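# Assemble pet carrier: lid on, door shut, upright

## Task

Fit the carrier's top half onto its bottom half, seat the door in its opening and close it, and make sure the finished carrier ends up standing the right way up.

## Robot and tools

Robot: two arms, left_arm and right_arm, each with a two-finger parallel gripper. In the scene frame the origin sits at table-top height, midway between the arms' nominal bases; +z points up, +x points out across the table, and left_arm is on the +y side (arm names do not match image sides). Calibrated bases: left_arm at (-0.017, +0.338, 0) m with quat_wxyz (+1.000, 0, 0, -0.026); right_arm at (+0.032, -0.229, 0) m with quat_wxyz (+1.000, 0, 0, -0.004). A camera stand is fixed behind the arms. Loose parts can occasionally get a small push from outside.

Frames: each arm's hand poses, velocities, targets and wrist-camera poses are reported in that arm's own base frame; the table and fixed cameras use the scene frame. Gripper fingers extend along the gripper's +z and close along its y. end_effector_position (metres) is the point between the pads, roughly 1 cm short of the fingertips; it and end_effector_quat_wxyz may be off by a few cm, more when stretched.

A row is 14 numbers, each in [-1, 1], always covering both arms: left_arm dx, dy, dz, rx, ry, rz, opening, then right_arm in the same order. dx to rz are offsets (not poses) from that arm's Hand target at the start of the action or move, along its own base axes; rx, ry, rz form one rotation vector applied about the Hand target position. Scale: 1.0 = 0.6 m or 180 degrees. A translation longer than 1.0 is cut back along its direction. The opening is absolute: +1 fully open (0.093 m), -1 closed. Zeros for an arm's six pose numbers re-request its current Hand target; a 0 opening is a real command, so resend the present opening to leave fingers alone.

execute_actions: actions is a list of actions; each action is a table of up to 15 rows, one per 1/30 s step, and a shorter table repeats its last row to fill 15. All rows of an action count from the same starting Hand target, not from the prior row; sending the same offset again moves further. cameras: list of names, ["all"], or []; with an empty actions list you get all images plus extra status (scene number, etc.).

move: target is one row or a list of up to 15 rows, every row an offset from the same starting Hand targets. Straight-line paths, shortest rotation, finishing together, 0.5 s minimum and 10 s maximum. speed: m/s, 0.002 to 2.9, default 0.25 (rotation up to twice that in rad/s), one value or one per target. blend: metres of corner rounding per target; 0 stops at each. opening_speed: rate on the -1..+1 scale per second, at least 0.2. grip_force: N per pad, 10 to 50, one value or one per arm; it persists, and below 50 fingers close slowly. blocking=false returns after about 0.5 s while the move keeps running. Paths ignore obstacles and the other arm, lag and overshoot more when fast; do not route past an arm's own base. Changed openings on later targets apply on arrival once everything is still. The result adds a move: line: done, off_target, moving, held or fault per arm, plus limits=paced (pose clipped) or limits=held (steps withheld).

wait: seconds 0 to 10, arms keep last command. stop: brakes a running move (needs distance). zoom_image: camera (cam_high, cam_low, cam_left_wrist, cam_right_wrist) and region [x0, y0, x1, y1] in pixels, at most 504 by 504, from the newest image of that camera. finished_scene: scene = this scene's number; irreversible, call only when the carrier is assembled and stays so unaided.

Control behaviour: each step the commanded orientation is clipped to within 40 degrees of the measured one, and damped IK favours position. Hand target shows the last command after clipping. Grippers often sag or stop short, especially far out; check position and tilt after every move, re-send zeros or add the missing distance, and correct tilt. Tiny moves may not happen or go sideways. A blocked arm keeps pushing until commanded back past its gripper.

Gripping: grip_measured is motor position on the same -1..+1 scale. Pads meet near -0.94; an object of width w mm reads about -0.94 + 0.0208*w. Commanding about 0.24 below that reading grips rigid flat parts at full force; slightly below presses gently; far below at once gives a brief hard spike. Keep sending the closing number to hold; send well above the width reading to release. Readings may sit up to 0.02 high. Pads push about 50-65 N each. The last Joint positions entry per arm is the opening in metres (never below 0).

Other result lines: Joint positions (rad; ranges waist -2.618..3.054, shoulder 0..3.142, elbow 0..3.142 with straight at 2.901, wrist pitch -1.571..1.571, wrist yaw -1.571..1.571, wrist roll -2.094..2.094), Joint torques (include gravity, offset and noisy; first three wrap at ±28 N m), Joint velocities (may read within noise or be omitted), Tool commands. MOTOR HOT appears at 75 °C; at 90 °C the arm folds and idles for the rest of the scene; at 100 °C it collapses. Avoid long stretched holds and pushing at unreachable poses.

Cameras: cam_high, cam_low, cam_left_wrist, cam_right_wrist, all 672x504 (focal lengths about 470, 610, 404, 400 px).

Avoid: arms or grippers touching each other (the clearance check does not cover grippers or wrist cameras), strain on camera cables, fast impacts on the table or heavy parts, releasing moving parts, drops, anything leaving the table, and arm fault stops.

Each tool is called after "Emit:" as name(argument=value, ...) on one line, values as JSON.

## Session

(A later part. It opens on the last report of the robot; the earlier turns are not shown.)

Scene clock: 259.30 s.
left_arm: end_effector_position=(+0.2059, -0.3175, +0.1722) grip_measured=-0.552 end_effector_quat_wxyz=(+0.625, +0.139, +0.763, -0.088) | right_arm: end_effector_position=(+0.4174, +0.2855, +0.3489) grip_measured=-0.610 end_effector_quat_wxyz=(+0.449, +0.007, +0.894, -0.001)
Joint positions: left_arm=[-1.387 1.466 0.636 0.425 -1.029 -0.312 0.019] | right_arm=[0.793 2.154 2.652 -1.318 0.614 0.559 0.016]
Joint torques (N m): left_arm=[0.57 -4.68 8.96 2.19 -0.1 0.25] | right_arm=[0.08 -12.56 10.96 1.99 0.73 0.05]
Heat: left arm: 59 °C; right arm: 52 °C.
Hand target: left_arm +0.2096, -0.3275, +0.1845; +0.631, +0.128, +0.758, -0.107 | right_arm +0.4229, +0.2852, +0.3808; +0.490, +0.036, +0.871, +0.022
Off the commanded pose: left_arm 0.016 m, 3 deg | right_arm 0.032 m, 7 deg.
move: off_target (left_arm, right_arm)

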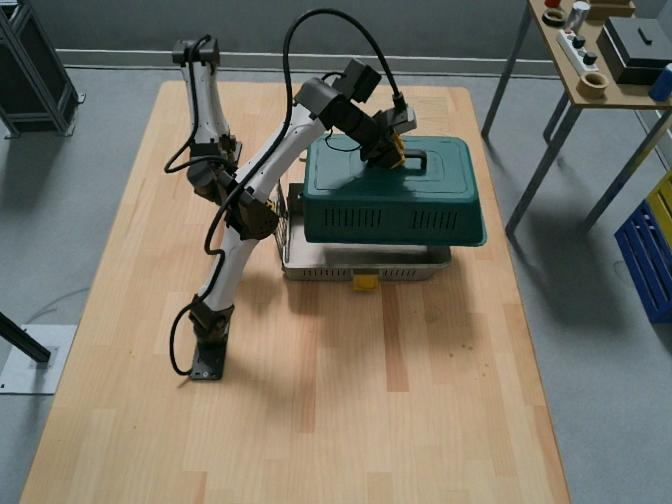

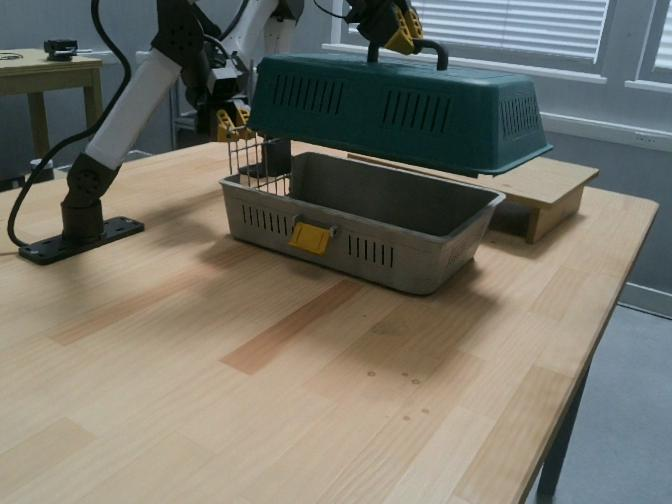

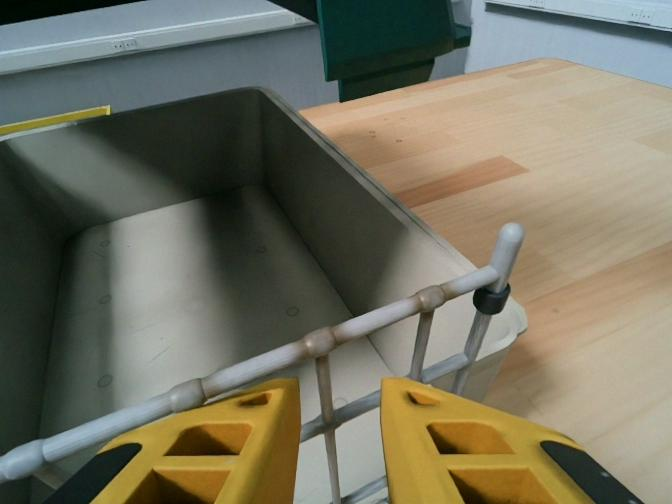

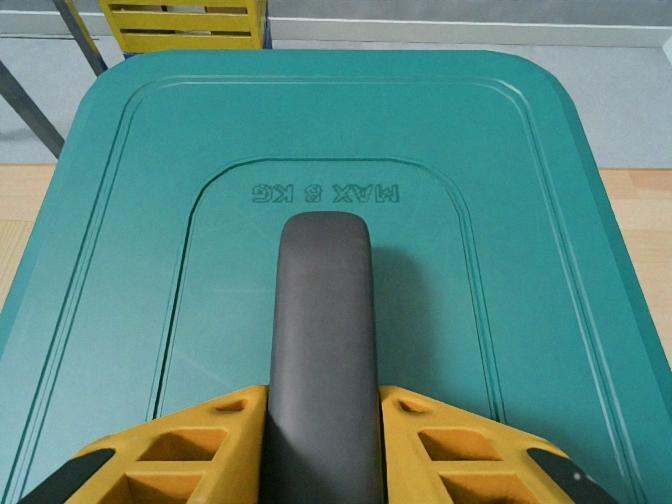

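Emit:
move(target=[0,0,0,0,0,0,-0.55, -0.075,-0.015,-0.03,0,0,0,-1], cameras=["all"], speed=0.06)

Emit:
zoom_image(camera="cam_low", region=[200, 50, 560, 310])

Emit:
zoom_image(camera="cam_high", region=[220, 130, 520, 300])

Scene clock: 269.40 s.
left_arm: end_effector_position=(+0.2059, -0.3175, +0.1722) grip_measured=-0.552 end_effector_quat_wxyz=(+0.625, +0.139, +0.763, -0.088) | right_arm: end_effector_position=(+0.3764, +0.2815, +0.3215) grip_measured=-0.610 end_effector_quat_wxyz=(+0.439, +0.004, +0.899, -0.012)
Joint positions: left_arm=[-1.387 1.466 0.636 0.425 -1.029 -0.312 0.019] | right_arm=[0.865 1.909 2.166 -1.152 0.664 0.633 0.016]
Joint torques (N m): left_arm=[0.68 -4.9 9.13 2.16 -0.09 0.21] | right_arm=[0.1 -16.32 7.3 2.08 0.81 0.02]
Heat: left arm: 59 °C; right arm: 53 °C.
Hand target: left_arm +0.2096, -0.3275, +0.1845; +0.631, +0.128, +0.758, -0.107 | right_arm +0.3779, +0.2763, +0.3628; +0.490, +0.036, +0.871, +0.022
Off the commanded pose: left_arm 0.016 m, 3 deg | right_arm 0.042 m, 9 deg.
move: off_target (left_arm, right_arm)

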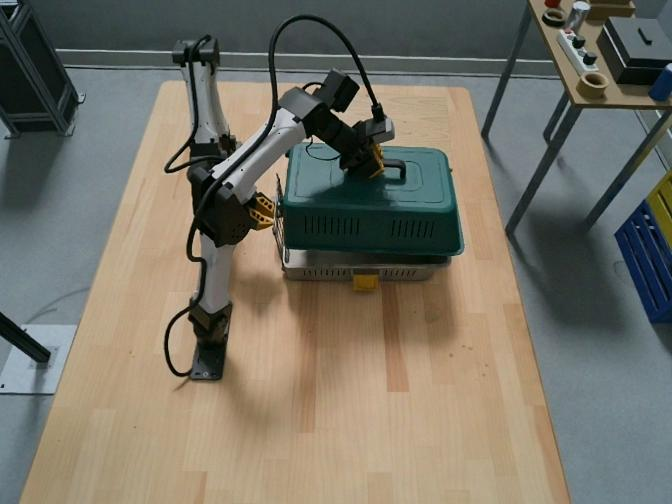

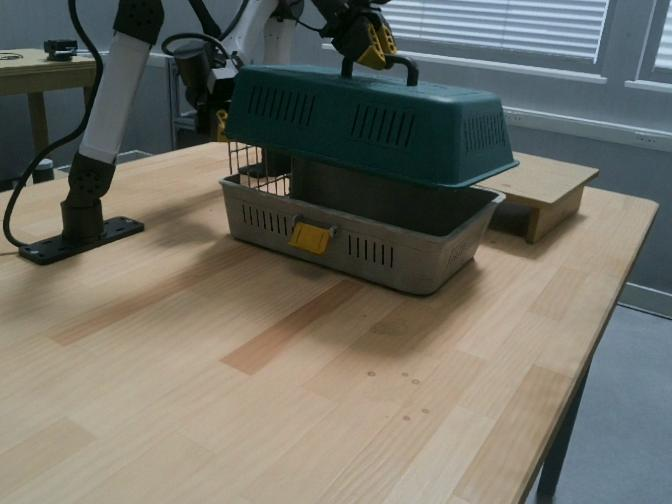

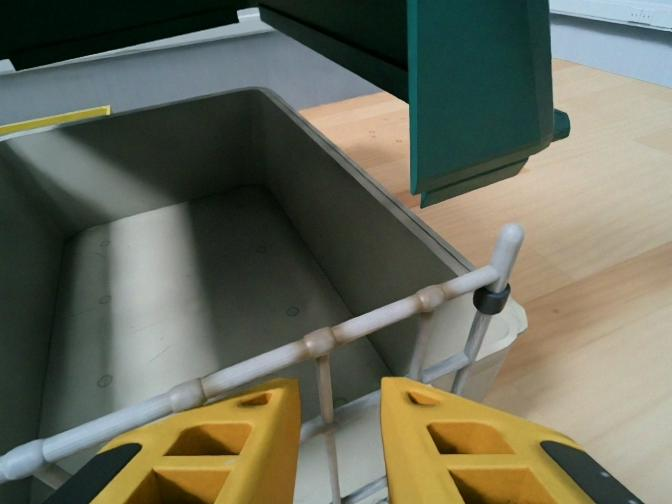

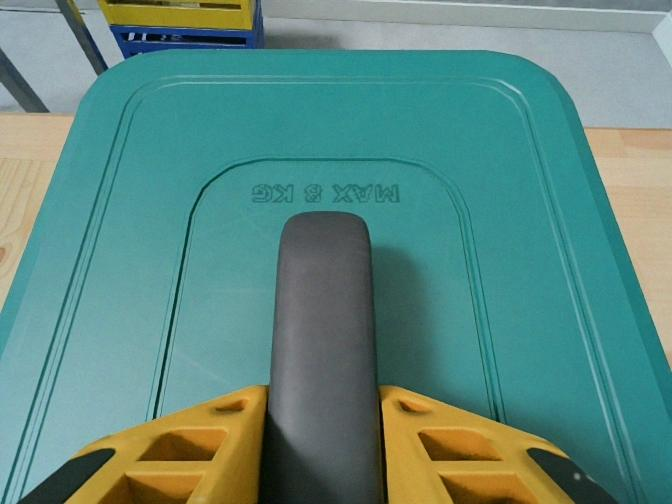

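Scaled by 1.400 from the camera's 672x504 image, which has a finer 960x720 frame.

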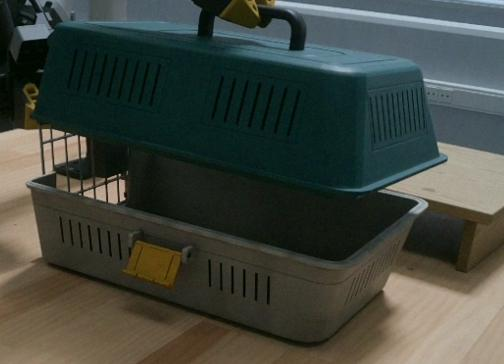

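Scaled by 1.680 from the camera's 672x504 image, which has a finer 960x720 frame.

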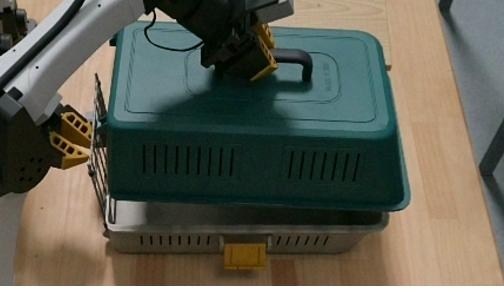

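Emit:
zoom_image(camera="cam_high", region=[255, 140, 325, 290])

Emit:
zoom_image(camera="cam_low", region=[190, 50, 330, 210])

Scaled by 3.360 from the camera's 672x504 image, which has a finer 960x720 frame.

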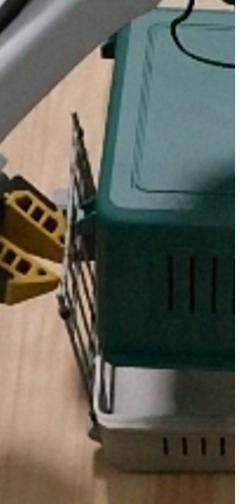

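Scaled by 3.150 from the camera's 672x504 image, which has a finer 960x720 frame.

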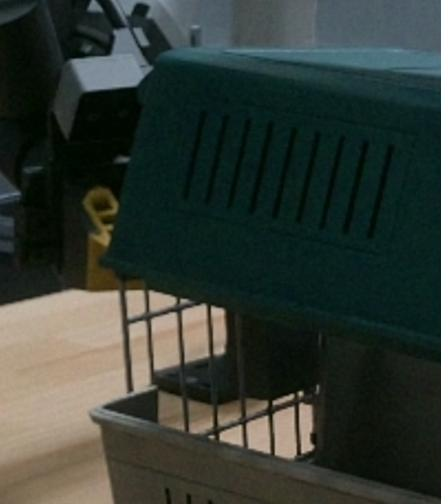

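Emit:
move(target=[0,0,0,0,0,0,-0.55, 0,0,-0.045,0,0,0.018,-1], cameras=["all"], speed=0.05)

Emit:
zoom_image(camera="cam_low", region=[200, 50, 560, 310])

Emit:
zoom_image(camera="cam_high", region=[220, 130, 520, 300])

Emit:
zoom_image(camera="cam_high", region=[255, 140, 325, 290])

Scene clock: 292.20 s.
left_arm: end_effector_position=(+0.2059, -0.3175, +0.1722) grip_measured=-0.552 end_effector_quat_wxyz=(+0.625, +0.139, +0.763, -0.088) | right_arm: end_effector_position=(+0.3733, +0.2801, +0.2967) grip_measured=-0.610 end_effector_quat_wxyz=(+0.443, -0.013, +0.897, +0.002)
Joint positions: left_arm=[-1.387 1.466 0.636 0.425 -1.029 -0.312 0.019] | right_arm=[0.859 1.802 1.903 -0.955 0.632 0.586 0.016]
Joint torques (N m): left_arm=[0.66 -4.93 9.03 2.13 -0.16 0.24] | right_arm=[-0.73 -15.32 7.88 2.17 0.58 -0.15]
Heat: left arm: 60 °C; right arm: 51 °C.
Hand target: left_arm +0.2096, -0.3275, +0.1845; +0.631, +0.128, +0.758, -0.107 | right_arm +0.3780, +0.2763, +0.3358; +0.489, +0.012, +0.871, +0.035
Off the commanded pose: left_arm 0.016 m, 3 deg | right_arm 0.040 m, 8 deg.
move: off_target (left_arm, right_arm)

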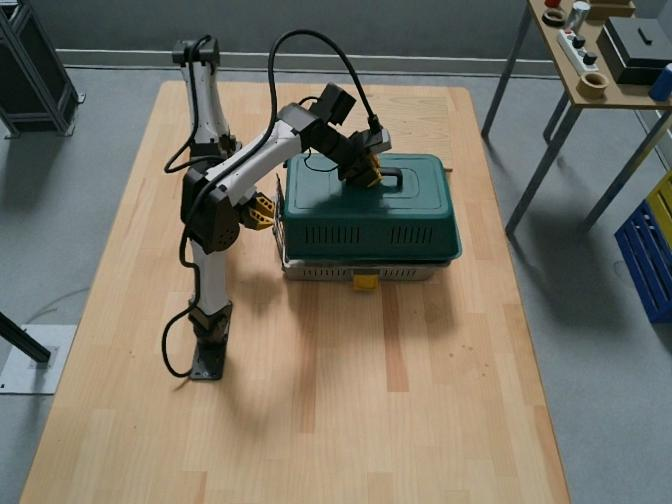

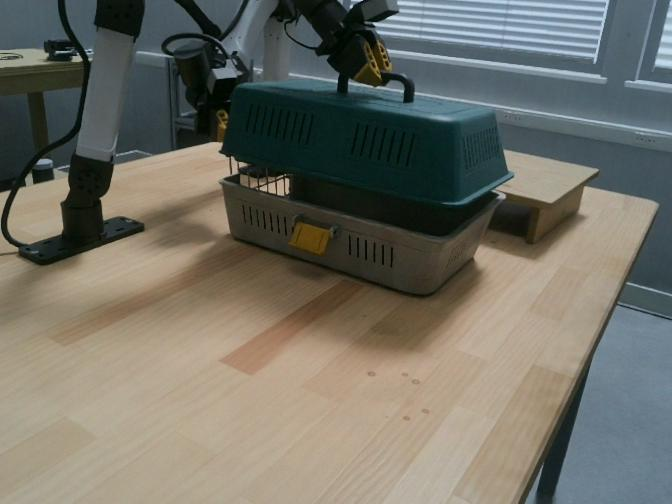

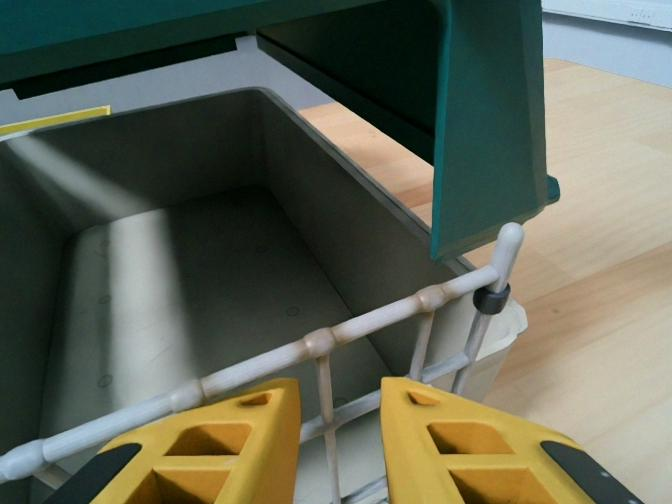

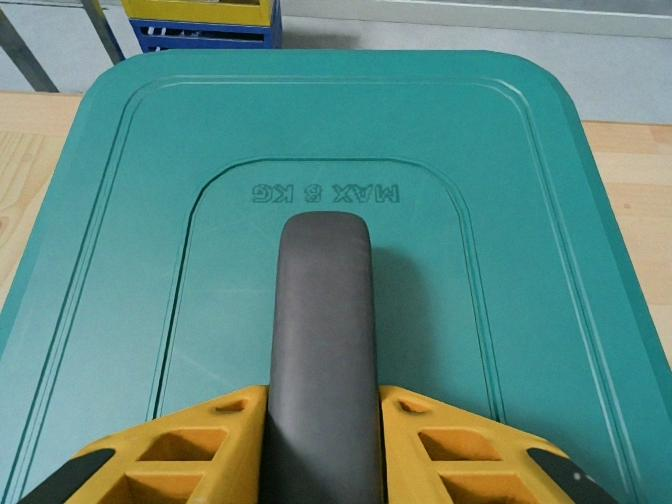

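Scaled by 1.400 from the camera's 672x504 image, which has a finer 960x720 frame.

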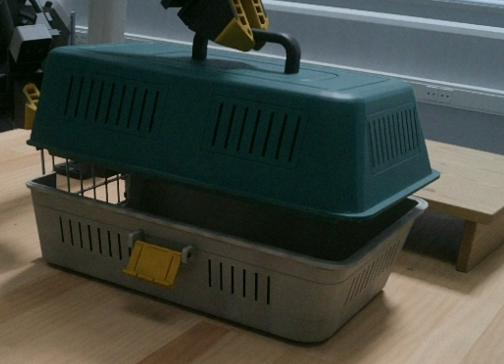

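Scaled by 1.680 from the camera's 672x504 image, which has a finer 960x720 frame.

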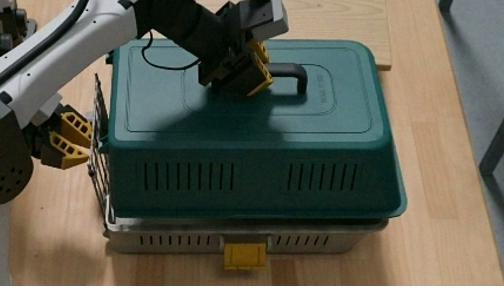

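Scaled by 3.360 from the camera's 672x504 image, which has a finer 960x720 frame.

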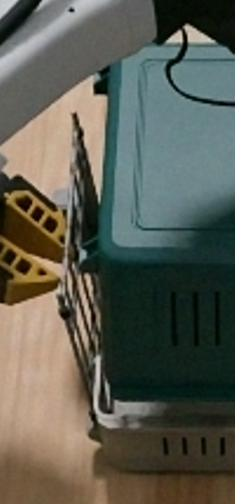

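Emit:
move(target=[0.012,-0.004,0,0,0,0,-0.55, -0.022,-0.018,-0.01,0.004,0,-0.008,-1], cameras=["all"], speed=0.04)

Emit:
zoom_image(camera="cam_low", region=[200, 50, 560, 310])

Emit:
zoom_image(camera="cam_high", region=[220, 130, 520, 300])

Emit:
zoom_image(camera="cam_high", region=[255, 140, 325, 290])

Scene clock: 304.70 s.
left_arm: end_effector_position=(+0.2129, -0.3198, +0.1721) grip_measured=-0.552 end_effector_quat_wxyz=(+0.624, +0.139, +0.764, -0.088) | right_arm: end_effector_position=(+0.3621, +0.2666, +0.2916) grip_measured=-0.610 end_effector_quat_wxyz=(+0.439, -0.006, +0.898, +0.000)
Joint positions: left_arm=[-1.363 1.482 0.646 0.442 -1.008 -0.298 0.019] | right_arm=[0.859 1.735 1.807 -0.941 0.635 0.606 0.016]
Joint torques (N m): left_arm=[0.62 -4.9 8.84 2.16 -0.11 0.25] | right_arm=[0.43 -14.54 7.91 2.15 0.77 0.07]
Heat: left arm: 60 °C; right arm: 52 °C.
Hand target: left_arm +0.2167, -0.3300, +0.1845; +0.631, +0.128, +0.758, -0.107 | right_arm +0.3647, +0.2655, +0.3297; +0.489, +0.026, +0.871, +0.035
Off the commanded pose: left_arm 0.016 m, 3 deg | right_arm 0.038 m, 8 deg.
move: off_target (left_arm, right_arm)

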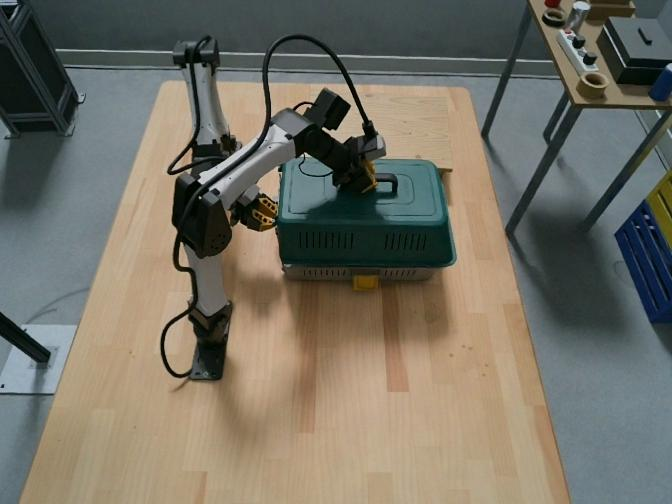

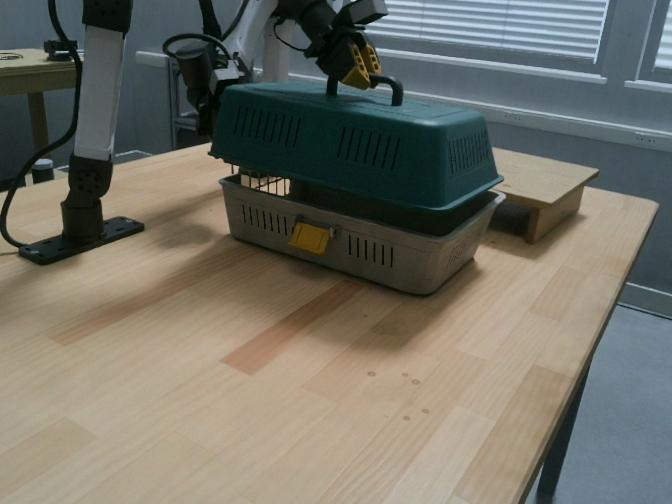

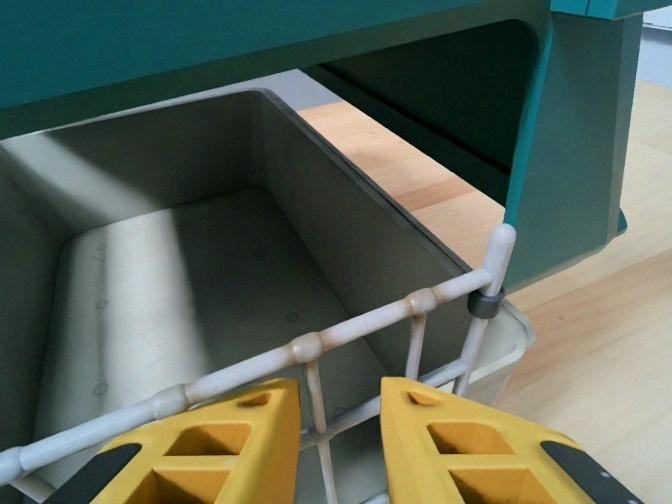

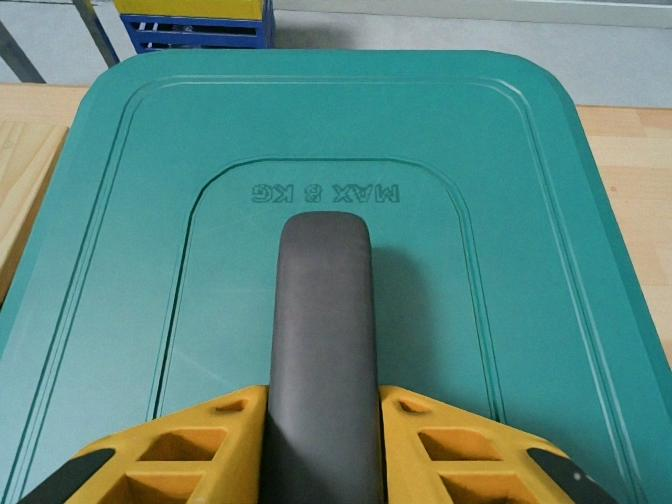

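Scaled by 1.400 from the camera's 672x504 image, which has a finer 960x720 frame.

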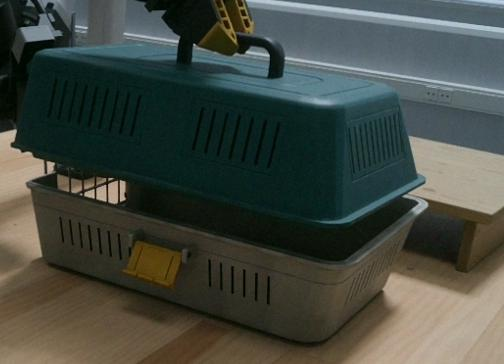

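Scaled by 1.680 from the camera's 672x504 image, which has a finer 960x720 frame.

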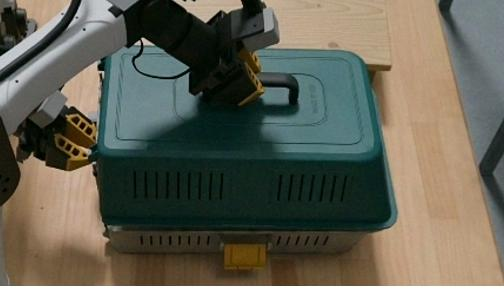

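Scaled by 3.360 from the camera's 672x504 image, which has a finer 960x720 frame.

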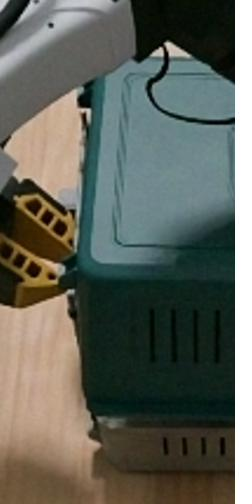

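Emit:
zoom_image(camera="cam_left_wrist", region=[430, 0, 672, 250])

Scaled by 2.016 from the camera's 672x504 image, which has a finer 960x720 frame.

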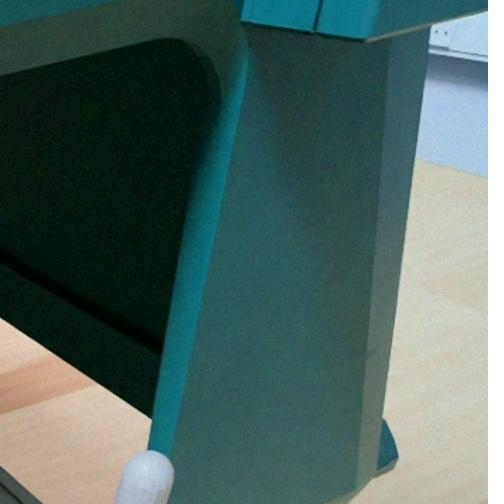

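Emit:
move(target=[0,0,0,0,0,0,-0.55, 0,0.004,-0.038,0,0,0.006,-1], cameras=["all"], speed=0.04)

Emit:
zoom_image(camera="cam_low", region=[200, 50, 560, 310])

Emit:
zoom_image(camera="cam_high", region=[255, 140, 475, 290])

Emit:
zoom_image(camera="cam_left_wrist", region=[430, 0, 672, 300])

Scene clock: 314.80 s.
left_arm: end_effector_position=(+0.2129, -0.3198, +0.1721) grip_measured=-0.552 end_effector_quat_wxyz=(+0.624, +0.139, +0.764, -0.088) | right_arm: end_effector_position=(+0.3619, +0.2662, +0.2696) grip_measured=-0.610 end_effector_quat_wxyz=(+0.442, -0.003, +0.897, +0.005)
Joint positions: left_arm=[-1.363 1.482 0.646 0.442 -1.008 -0.298 0.019] | right_arm=[0.859 1.701 1.672 -0.828 0.635 0.609 0.016]
Joint torques (N m): left_arm=[0.66 -4.9 9.07 2.15 -0.12 0.27] | right_arm=[0.39 -14.31 8.21 2.18 0.63 -0.14]
Heat: left arm: 60 °C; right arm: 52 °C.
Hand target: left_arm +0.2167, -0.3300, +0.1845; +0.631, +0.128, +0.758, -0.107 | right_arm +0.3648, +0.2679, +0.3069; +0.489, +0.017, +0.871, +0.039
Off the commanded pose: left_arm 0.017 m, 3 deg | right_arm 0.037 m, 8 deg.
move: off_target (left_arm, right_arm)

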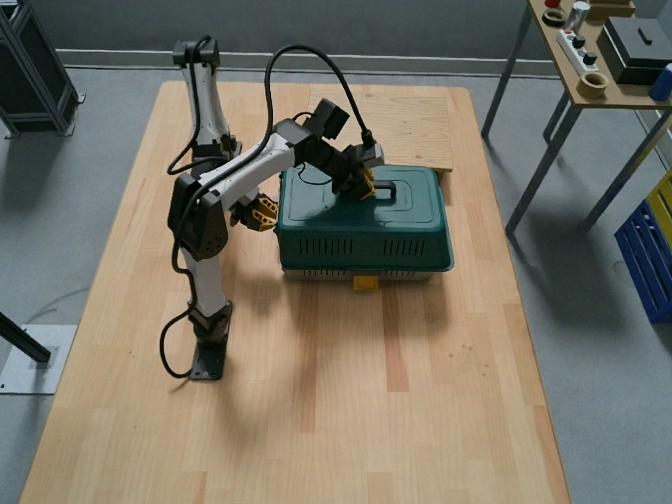

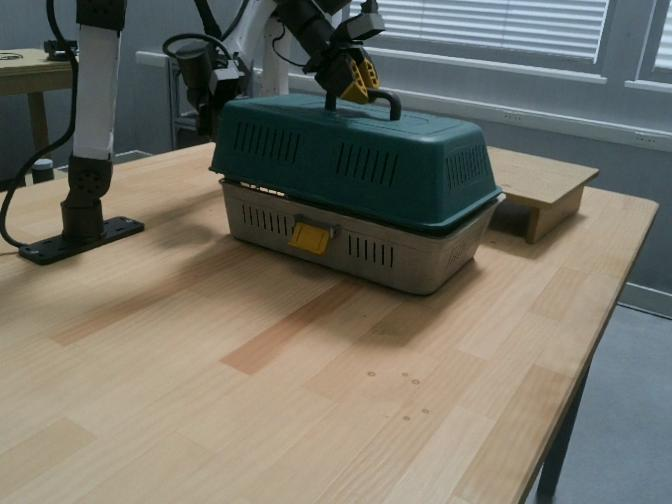

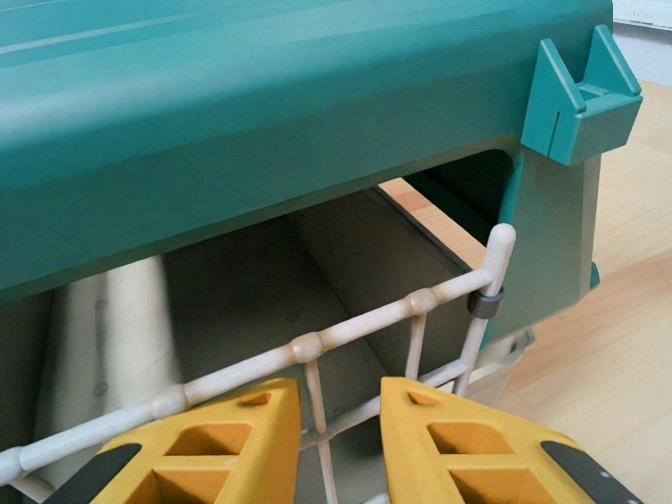

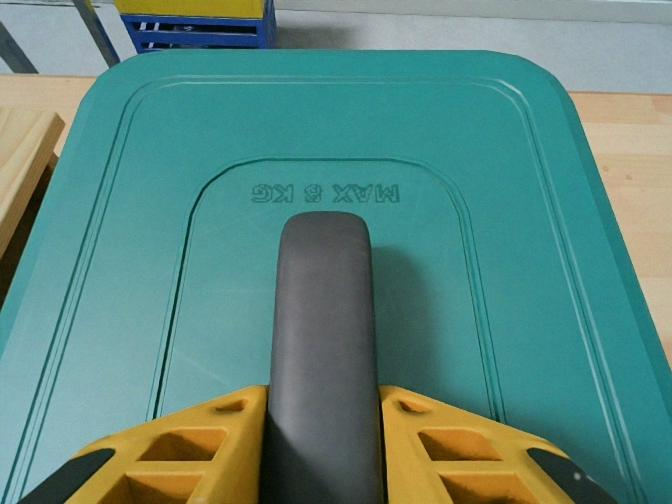

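Scaled by 1.400 from the camera's 672x504 image, which has a finer 960x720 frame.

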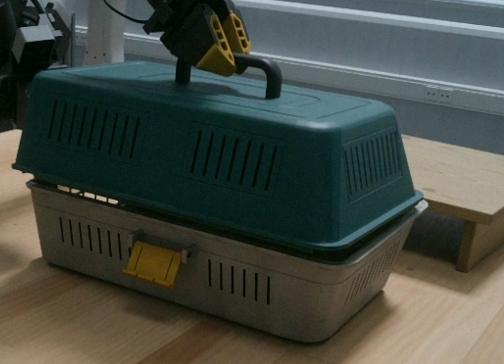

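Scaled by 2.291 from the camera's 672x504 image, which has a finer 960x720 frame.

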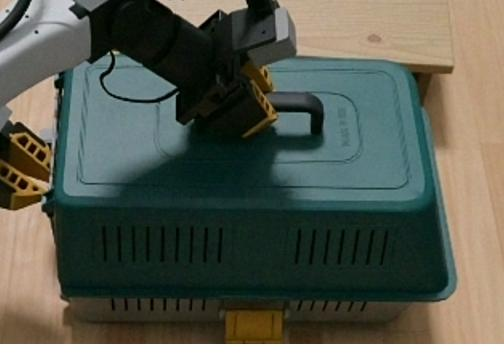

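Scaled by 1.680 from the camera's 672x504 image, which has a finer 960x720 frame.

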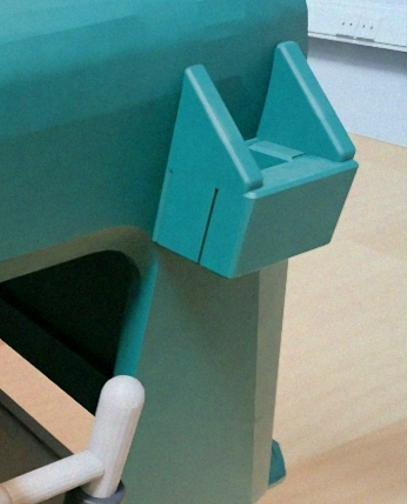

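Emit:
move(target=[-0.008,0.003,0,0,0,0,-0.55, 0.006,0.016,0,0,0,0,-1], cameras=["cam_left_wrist","cam_high","cam_low"], speed=0.04)

Emit:
zoom_image(camera="cam_left_wrist", region=[430, 0, 672, 300])

Emit:
zoom_image(camera="cam_high", region=[255, 140, 475, 290])

Scene clock: 324.90 s.
left_arm: end_effector_position=(+0.2121, -0.3204, +0.1721) grip_measured=-0.552 end_effector_quat_wxyz=(+0.624, +0.140, +0.763, -0.089) | right_arm: end_effector_position=(+0.3586, +0.2706, +0.2696) grip_measured=-0.610 end_effector_quat_wxyz=(+0.442, -0.008, +0.897, +0.007)
Joint positions: left_arm=[-1.366 1.482 0.646 0.442 -1.008 -0.298 0.019] | right_arm=[0.871 1.701 1.672 -0.828 0.635 0.609 0.016]
Joint torques (N m): left_arm=[-0.2 -5.74 8.5 2.07 -0.26 0.16] | right_arm=[0.21 -10.92 11.75 2.11 0.7 -0.07]
Heat: left arm: 59 °C; right arm: 51 °C.
Hand target: left_arm +0.2120, -0.3281, +0.1845; +0.631, +0.128, +0.758, -0.107 | right_arm +0.3683, +0.2775, +0.3069; +0.489, +0.017, +0.871, +0.039
Off the commanded pose: left_arm 0.015 m, 3 deg | right_arm 0.039 m, 8 deg.
move: off_target (left_arm, right_arm)
Images, in order (width x height): cam_high 672x504, cam_low 672x504, cam_left_wrist 672x504.

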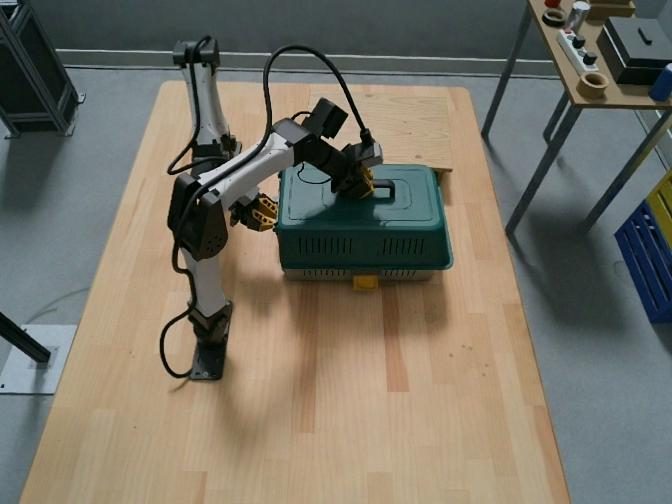

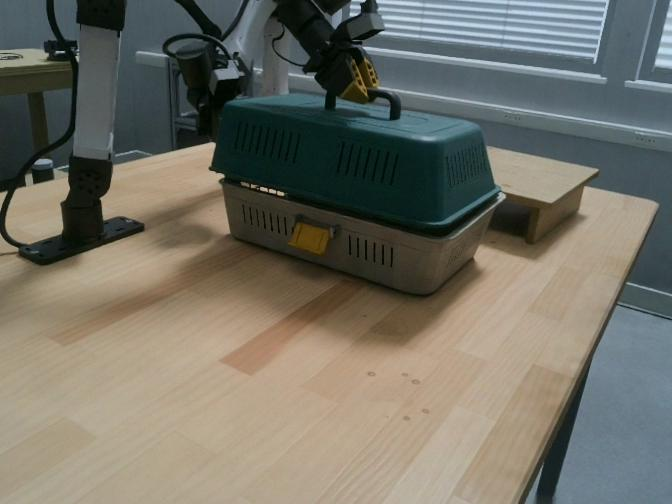

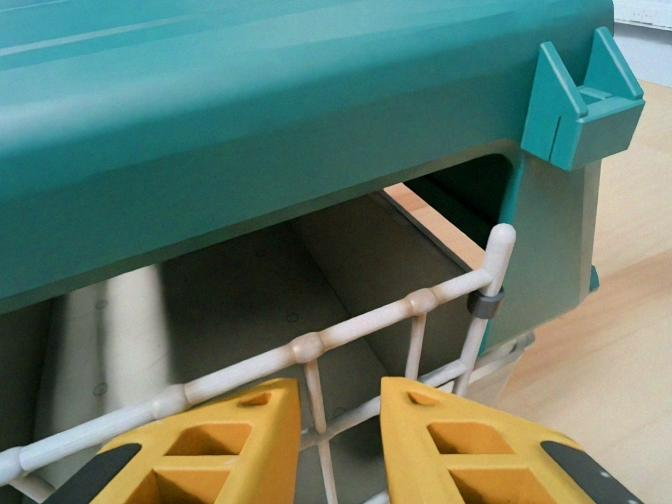

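Scaled by 1.680 from the camera's 672x504 image, which has a finer 960x720 frame.

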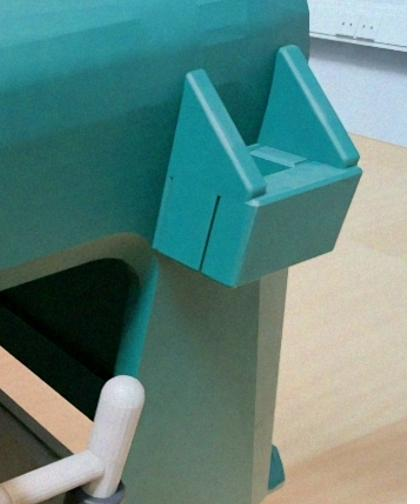

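Scaled by 2.291 from the camera's 672x504 image, which has a finer 960x720 frame.

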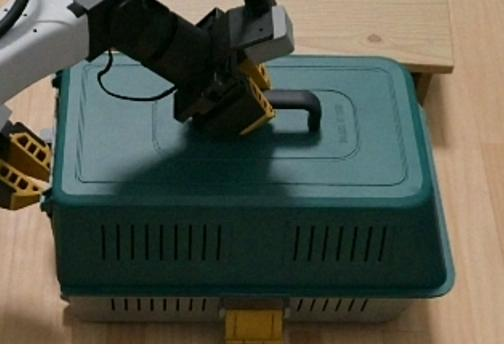

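Emit:
move(target=[-0.012,0.003,0,0,0,0,-0.55, 0.022,0.004,0.004,0,0,0,-1], cameras=["cam_left_wrist","cam_high"], speed=0.05)

Emit:
zoom_image(camera="cam_left_wrist", region=[430, 0, 672, 300])

Emit:
zoom_image(camera="cam_high", region=[255, 140, 475, 290])

Scene clock: 329.40 s.
left_arm: end_effector_position=(+0.2056, -0.3231, +0.1717) grip_measured=-0.552 end_effector_quat_wxyz=(+0.624, +0.147, +0.762, -0.090) | right_arm: end_effector_position=(+0.3670, +0.2720, +0.2708) grip_measured=-0.610 end_effector_quat_wxyz=(+0.443, -0.007, +0.896, +0.005)
Joint positions: left_arm=[-1.387 1.482 0.646 0.436 -1.017 -0.298 0.019] | right_arm=[0.857 1.727 1.704 -0.828 0.632 0.597 0.016]
Joint torques (N m): left_arm=[-0.54 -7.04 7.9 1.94 -0.4 -0.05] | right_arm=[-0.59 -10.11 13.27 2.12 0.58 -0.14]
Heat: left arm: 59 °C; right arm: 50 °C.
Hand target: left_arm +0.2047, -0.3264, +0.1845; +0.631, +0.128, +0.758, -0.107 | right_arm +0.3816, +0.2798, +0.3094; +0.489, +0.017, +0.871, +0.039
Off the commanded pose: left_arm 0.013 m, 3 deg | right_arm 0.042 m, 8 deg.
move: off_target (left_arm, right_arm)
Images, in order (width x height): cam_high 672x504, cam_left_wrist 672x504.

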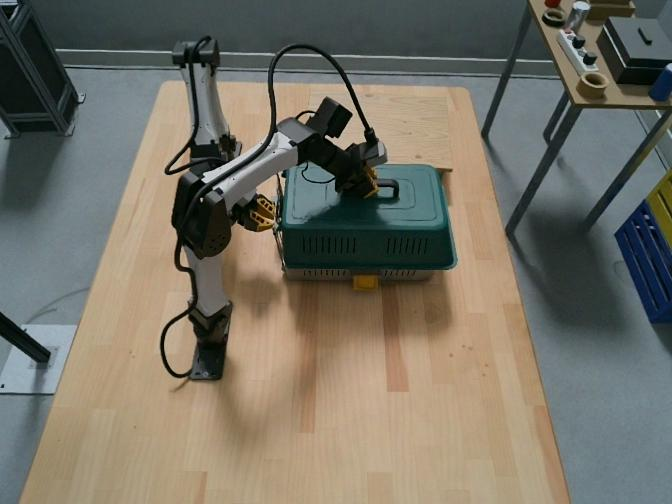

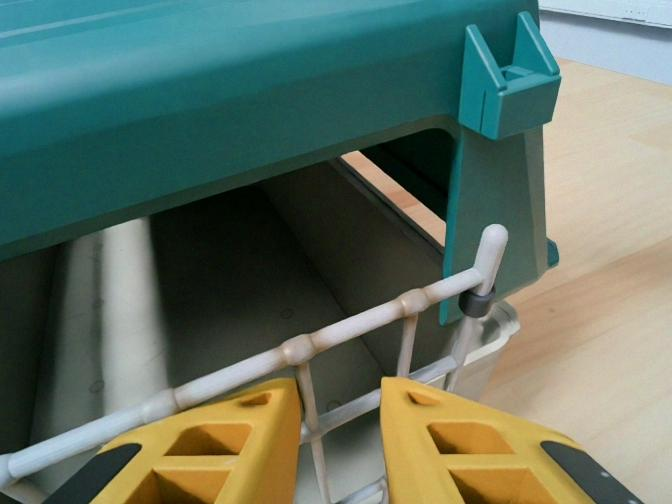

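Scaled by 1.680 from the camera's 672x504 image, which has a finer 960x720 frame.

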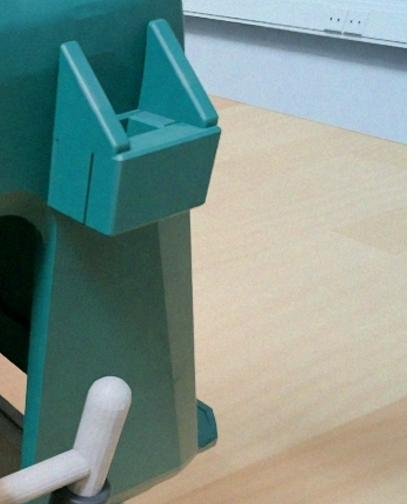

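Scaled by 2.291 from the camera's 672x504 image, which has a finer 960x720 frame.

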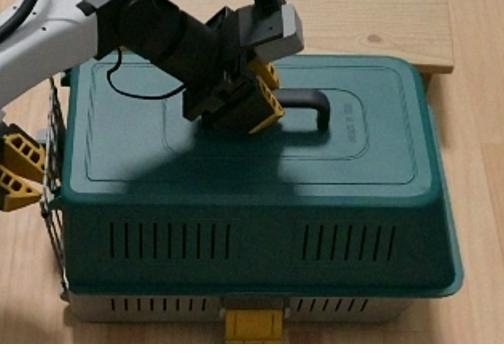

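Emit:
move(target=[0,0,0,0,0,0,-0.55, -0.01,-0.003,-0.014,0,0,0,-1], cameras=["cam_left_wrist","cam_high"], speed=0.05)

Emit:
zoom_image(camera="cam_left_wrist", region=[430, 0, 672, 300])

Emit:
zoom_image(camera="cam_high", region=[255, 140, 475, 290])

Scene clock: 333.83 s.
left_arm: end_effector_position=(+0.2056, -0.3231, +0.1717) grip_measured=-0.552 end_effector_quat_wxyz=(+0.624, +0.147, +0.762, -0.090) | right_arm: end_effector_position=(+0.3689, +0.2742, +0.2732) grip_measured=-0.610 end_effector_quat_wxyz=(+0.449, -0.004, +0.894, +0.011)
Joint positions: left_arm=[-1.387 1.482 0.646 0.436 -1.017 -0.298 0.019] | right_arm=[0.857 1.727 1.704 -0.81 0.631 0.596 0.016]
Joint torques (N m): left_arm=[-0.44 -6.98 7.75 1.92 -0.32 0.01] | right_arm=[0.12 -12 8.32 2.23 0.63 -0.06]
Heat: left arm: 59 °C; right arm: 49 °C.
Hand target: left_arm +0.2047, -0.3264, +0.1845; +0.631, +0.128, +0.758, -0.107 | right_arm +0.3756, +0.2780, +0.3010; +0.489, +0.018, +0.871, +0.039
Off the commanded pose: left_arm 0.013 m, 3 deg | right_arm 0.029 m, 7 deg.
move: off_target (left_arm, right_arm)
Images, in order (width x height): cam_high 672x504, cam_left_wrist 672x504.

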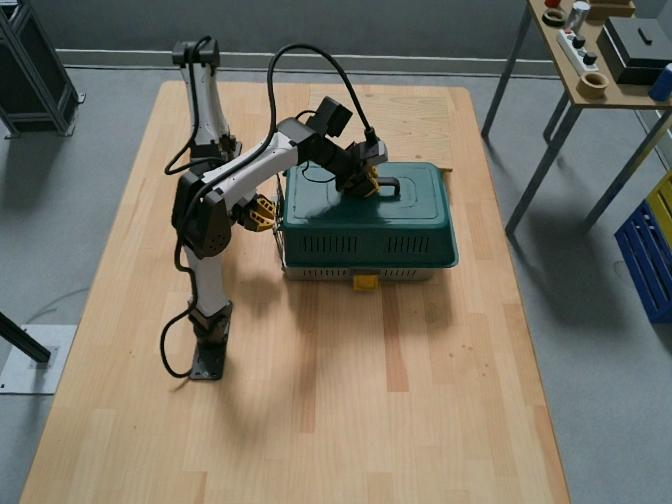

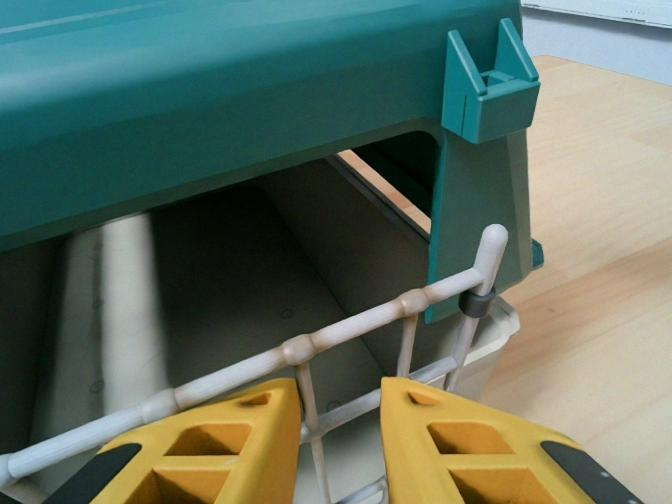

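Scaled by 1.680 from the camera's 672x504 image, which has a finer 960x720 frame.

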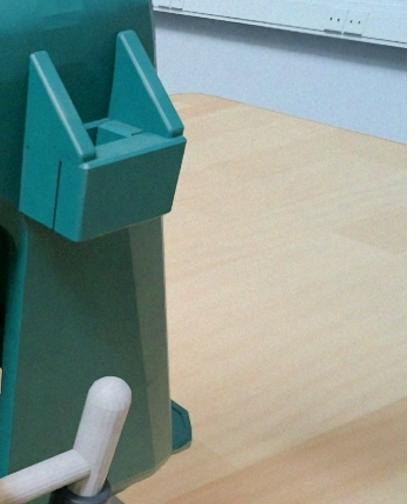

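Scaled by 2.291 from the camera's 672x504 image, which has a finer 960x720 frame.

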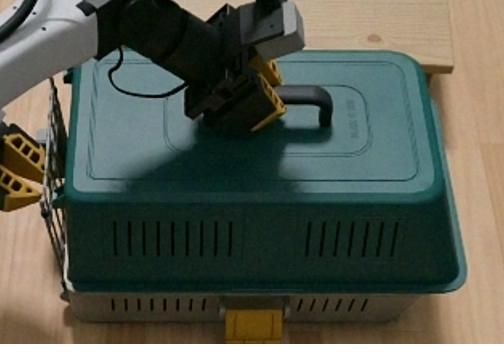

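Emit:
move(target=[0,0,0,0,0,0,-0.55, -0.014,-0.007,-0.008,0,0,-0.004,-1], cameras=["cam_left_wrist","cam_high"], speed=0.05)

Emit:
zoom_image(camera="cam_left_wrist", region=[430, 0, 672, 300])

Emit:
zoom_image(camera="cam_high", region=[255, 140, 475, 290])

Scene clock: 342.50 s.
left_arm: end_effector_position=(+0.2056, -0.3231, +0.1717) grip_measured=-0.552 end_effector_quat_wxyz=(+0.624, +0.147, +0.762, -0.090) | right_arm: end_effector_position=(+0.3652, +0.2751, +0.2622) grip_measured=-0.610 end_effector_quat_wxyz=(+0.447, -0.004, +0.894, +0.007)
Joint positions: left_arm=[-1.387 1.482 0.646 0.436 -1.017 -0.298 0.019] | right_arm=[0.869 1.722 1.658 -0.785 0.645 0.609 0.016]
Joint torques (N m): left_arm=[-0.36 -7.06 7.88 1.88 -0.36 -0.01] | right_arm=[0.27 -14.3 7.91 2.03 0.69 0.02]
Heat: left arm: 59 °C; right arm: 49 °C.
Hand target: left_arm +0.2047, -0.3264, +0.1845; +0.631, +0.128, +0.758, -0.107 | right_arm +0.3671, +0.2739, +0.2962; +0.489, +0.023, +0.871, +0.036
Off the commanded pose: left_arm 0.013 m, 3 deg | right_arm 0.034 m, 7 deg.
move: off_target (left_arm, right_arm)
Images, in order (width x height): cam_high 672x504, cam_left_wrist 672x504.

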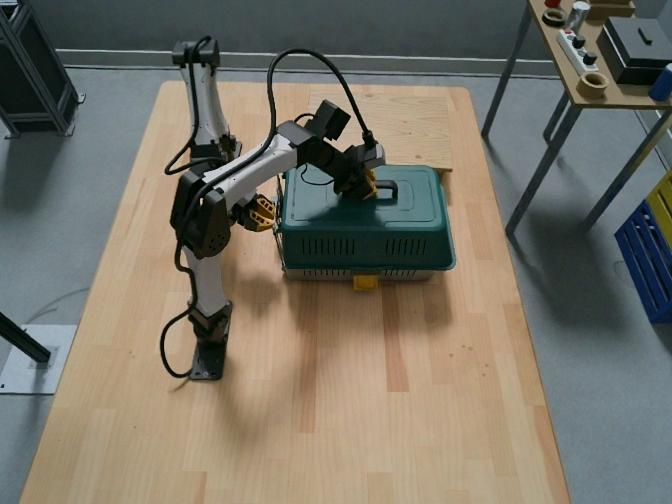

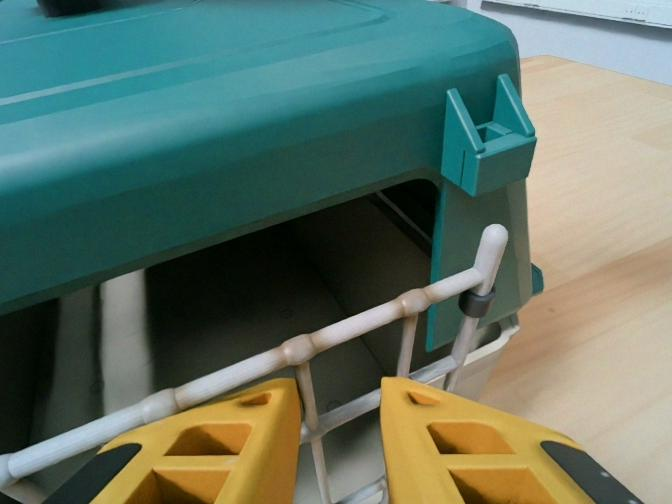

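Scaled by 1.680 from the camera's 672x504 image, which has a finer 960x720 frame.

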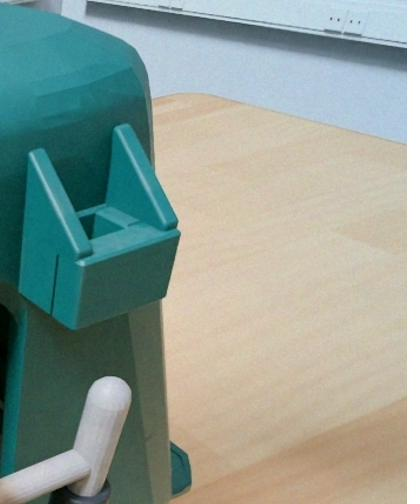

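Scaled by 2.291 from the camera's 672x504 image, which has a finer 960x720 frame.

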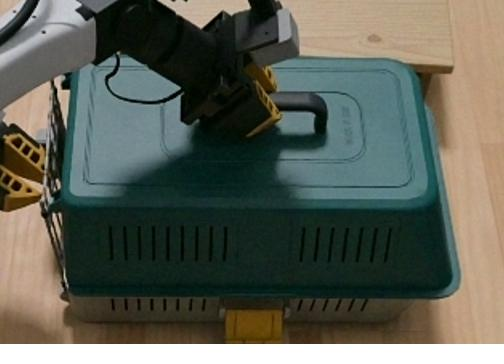

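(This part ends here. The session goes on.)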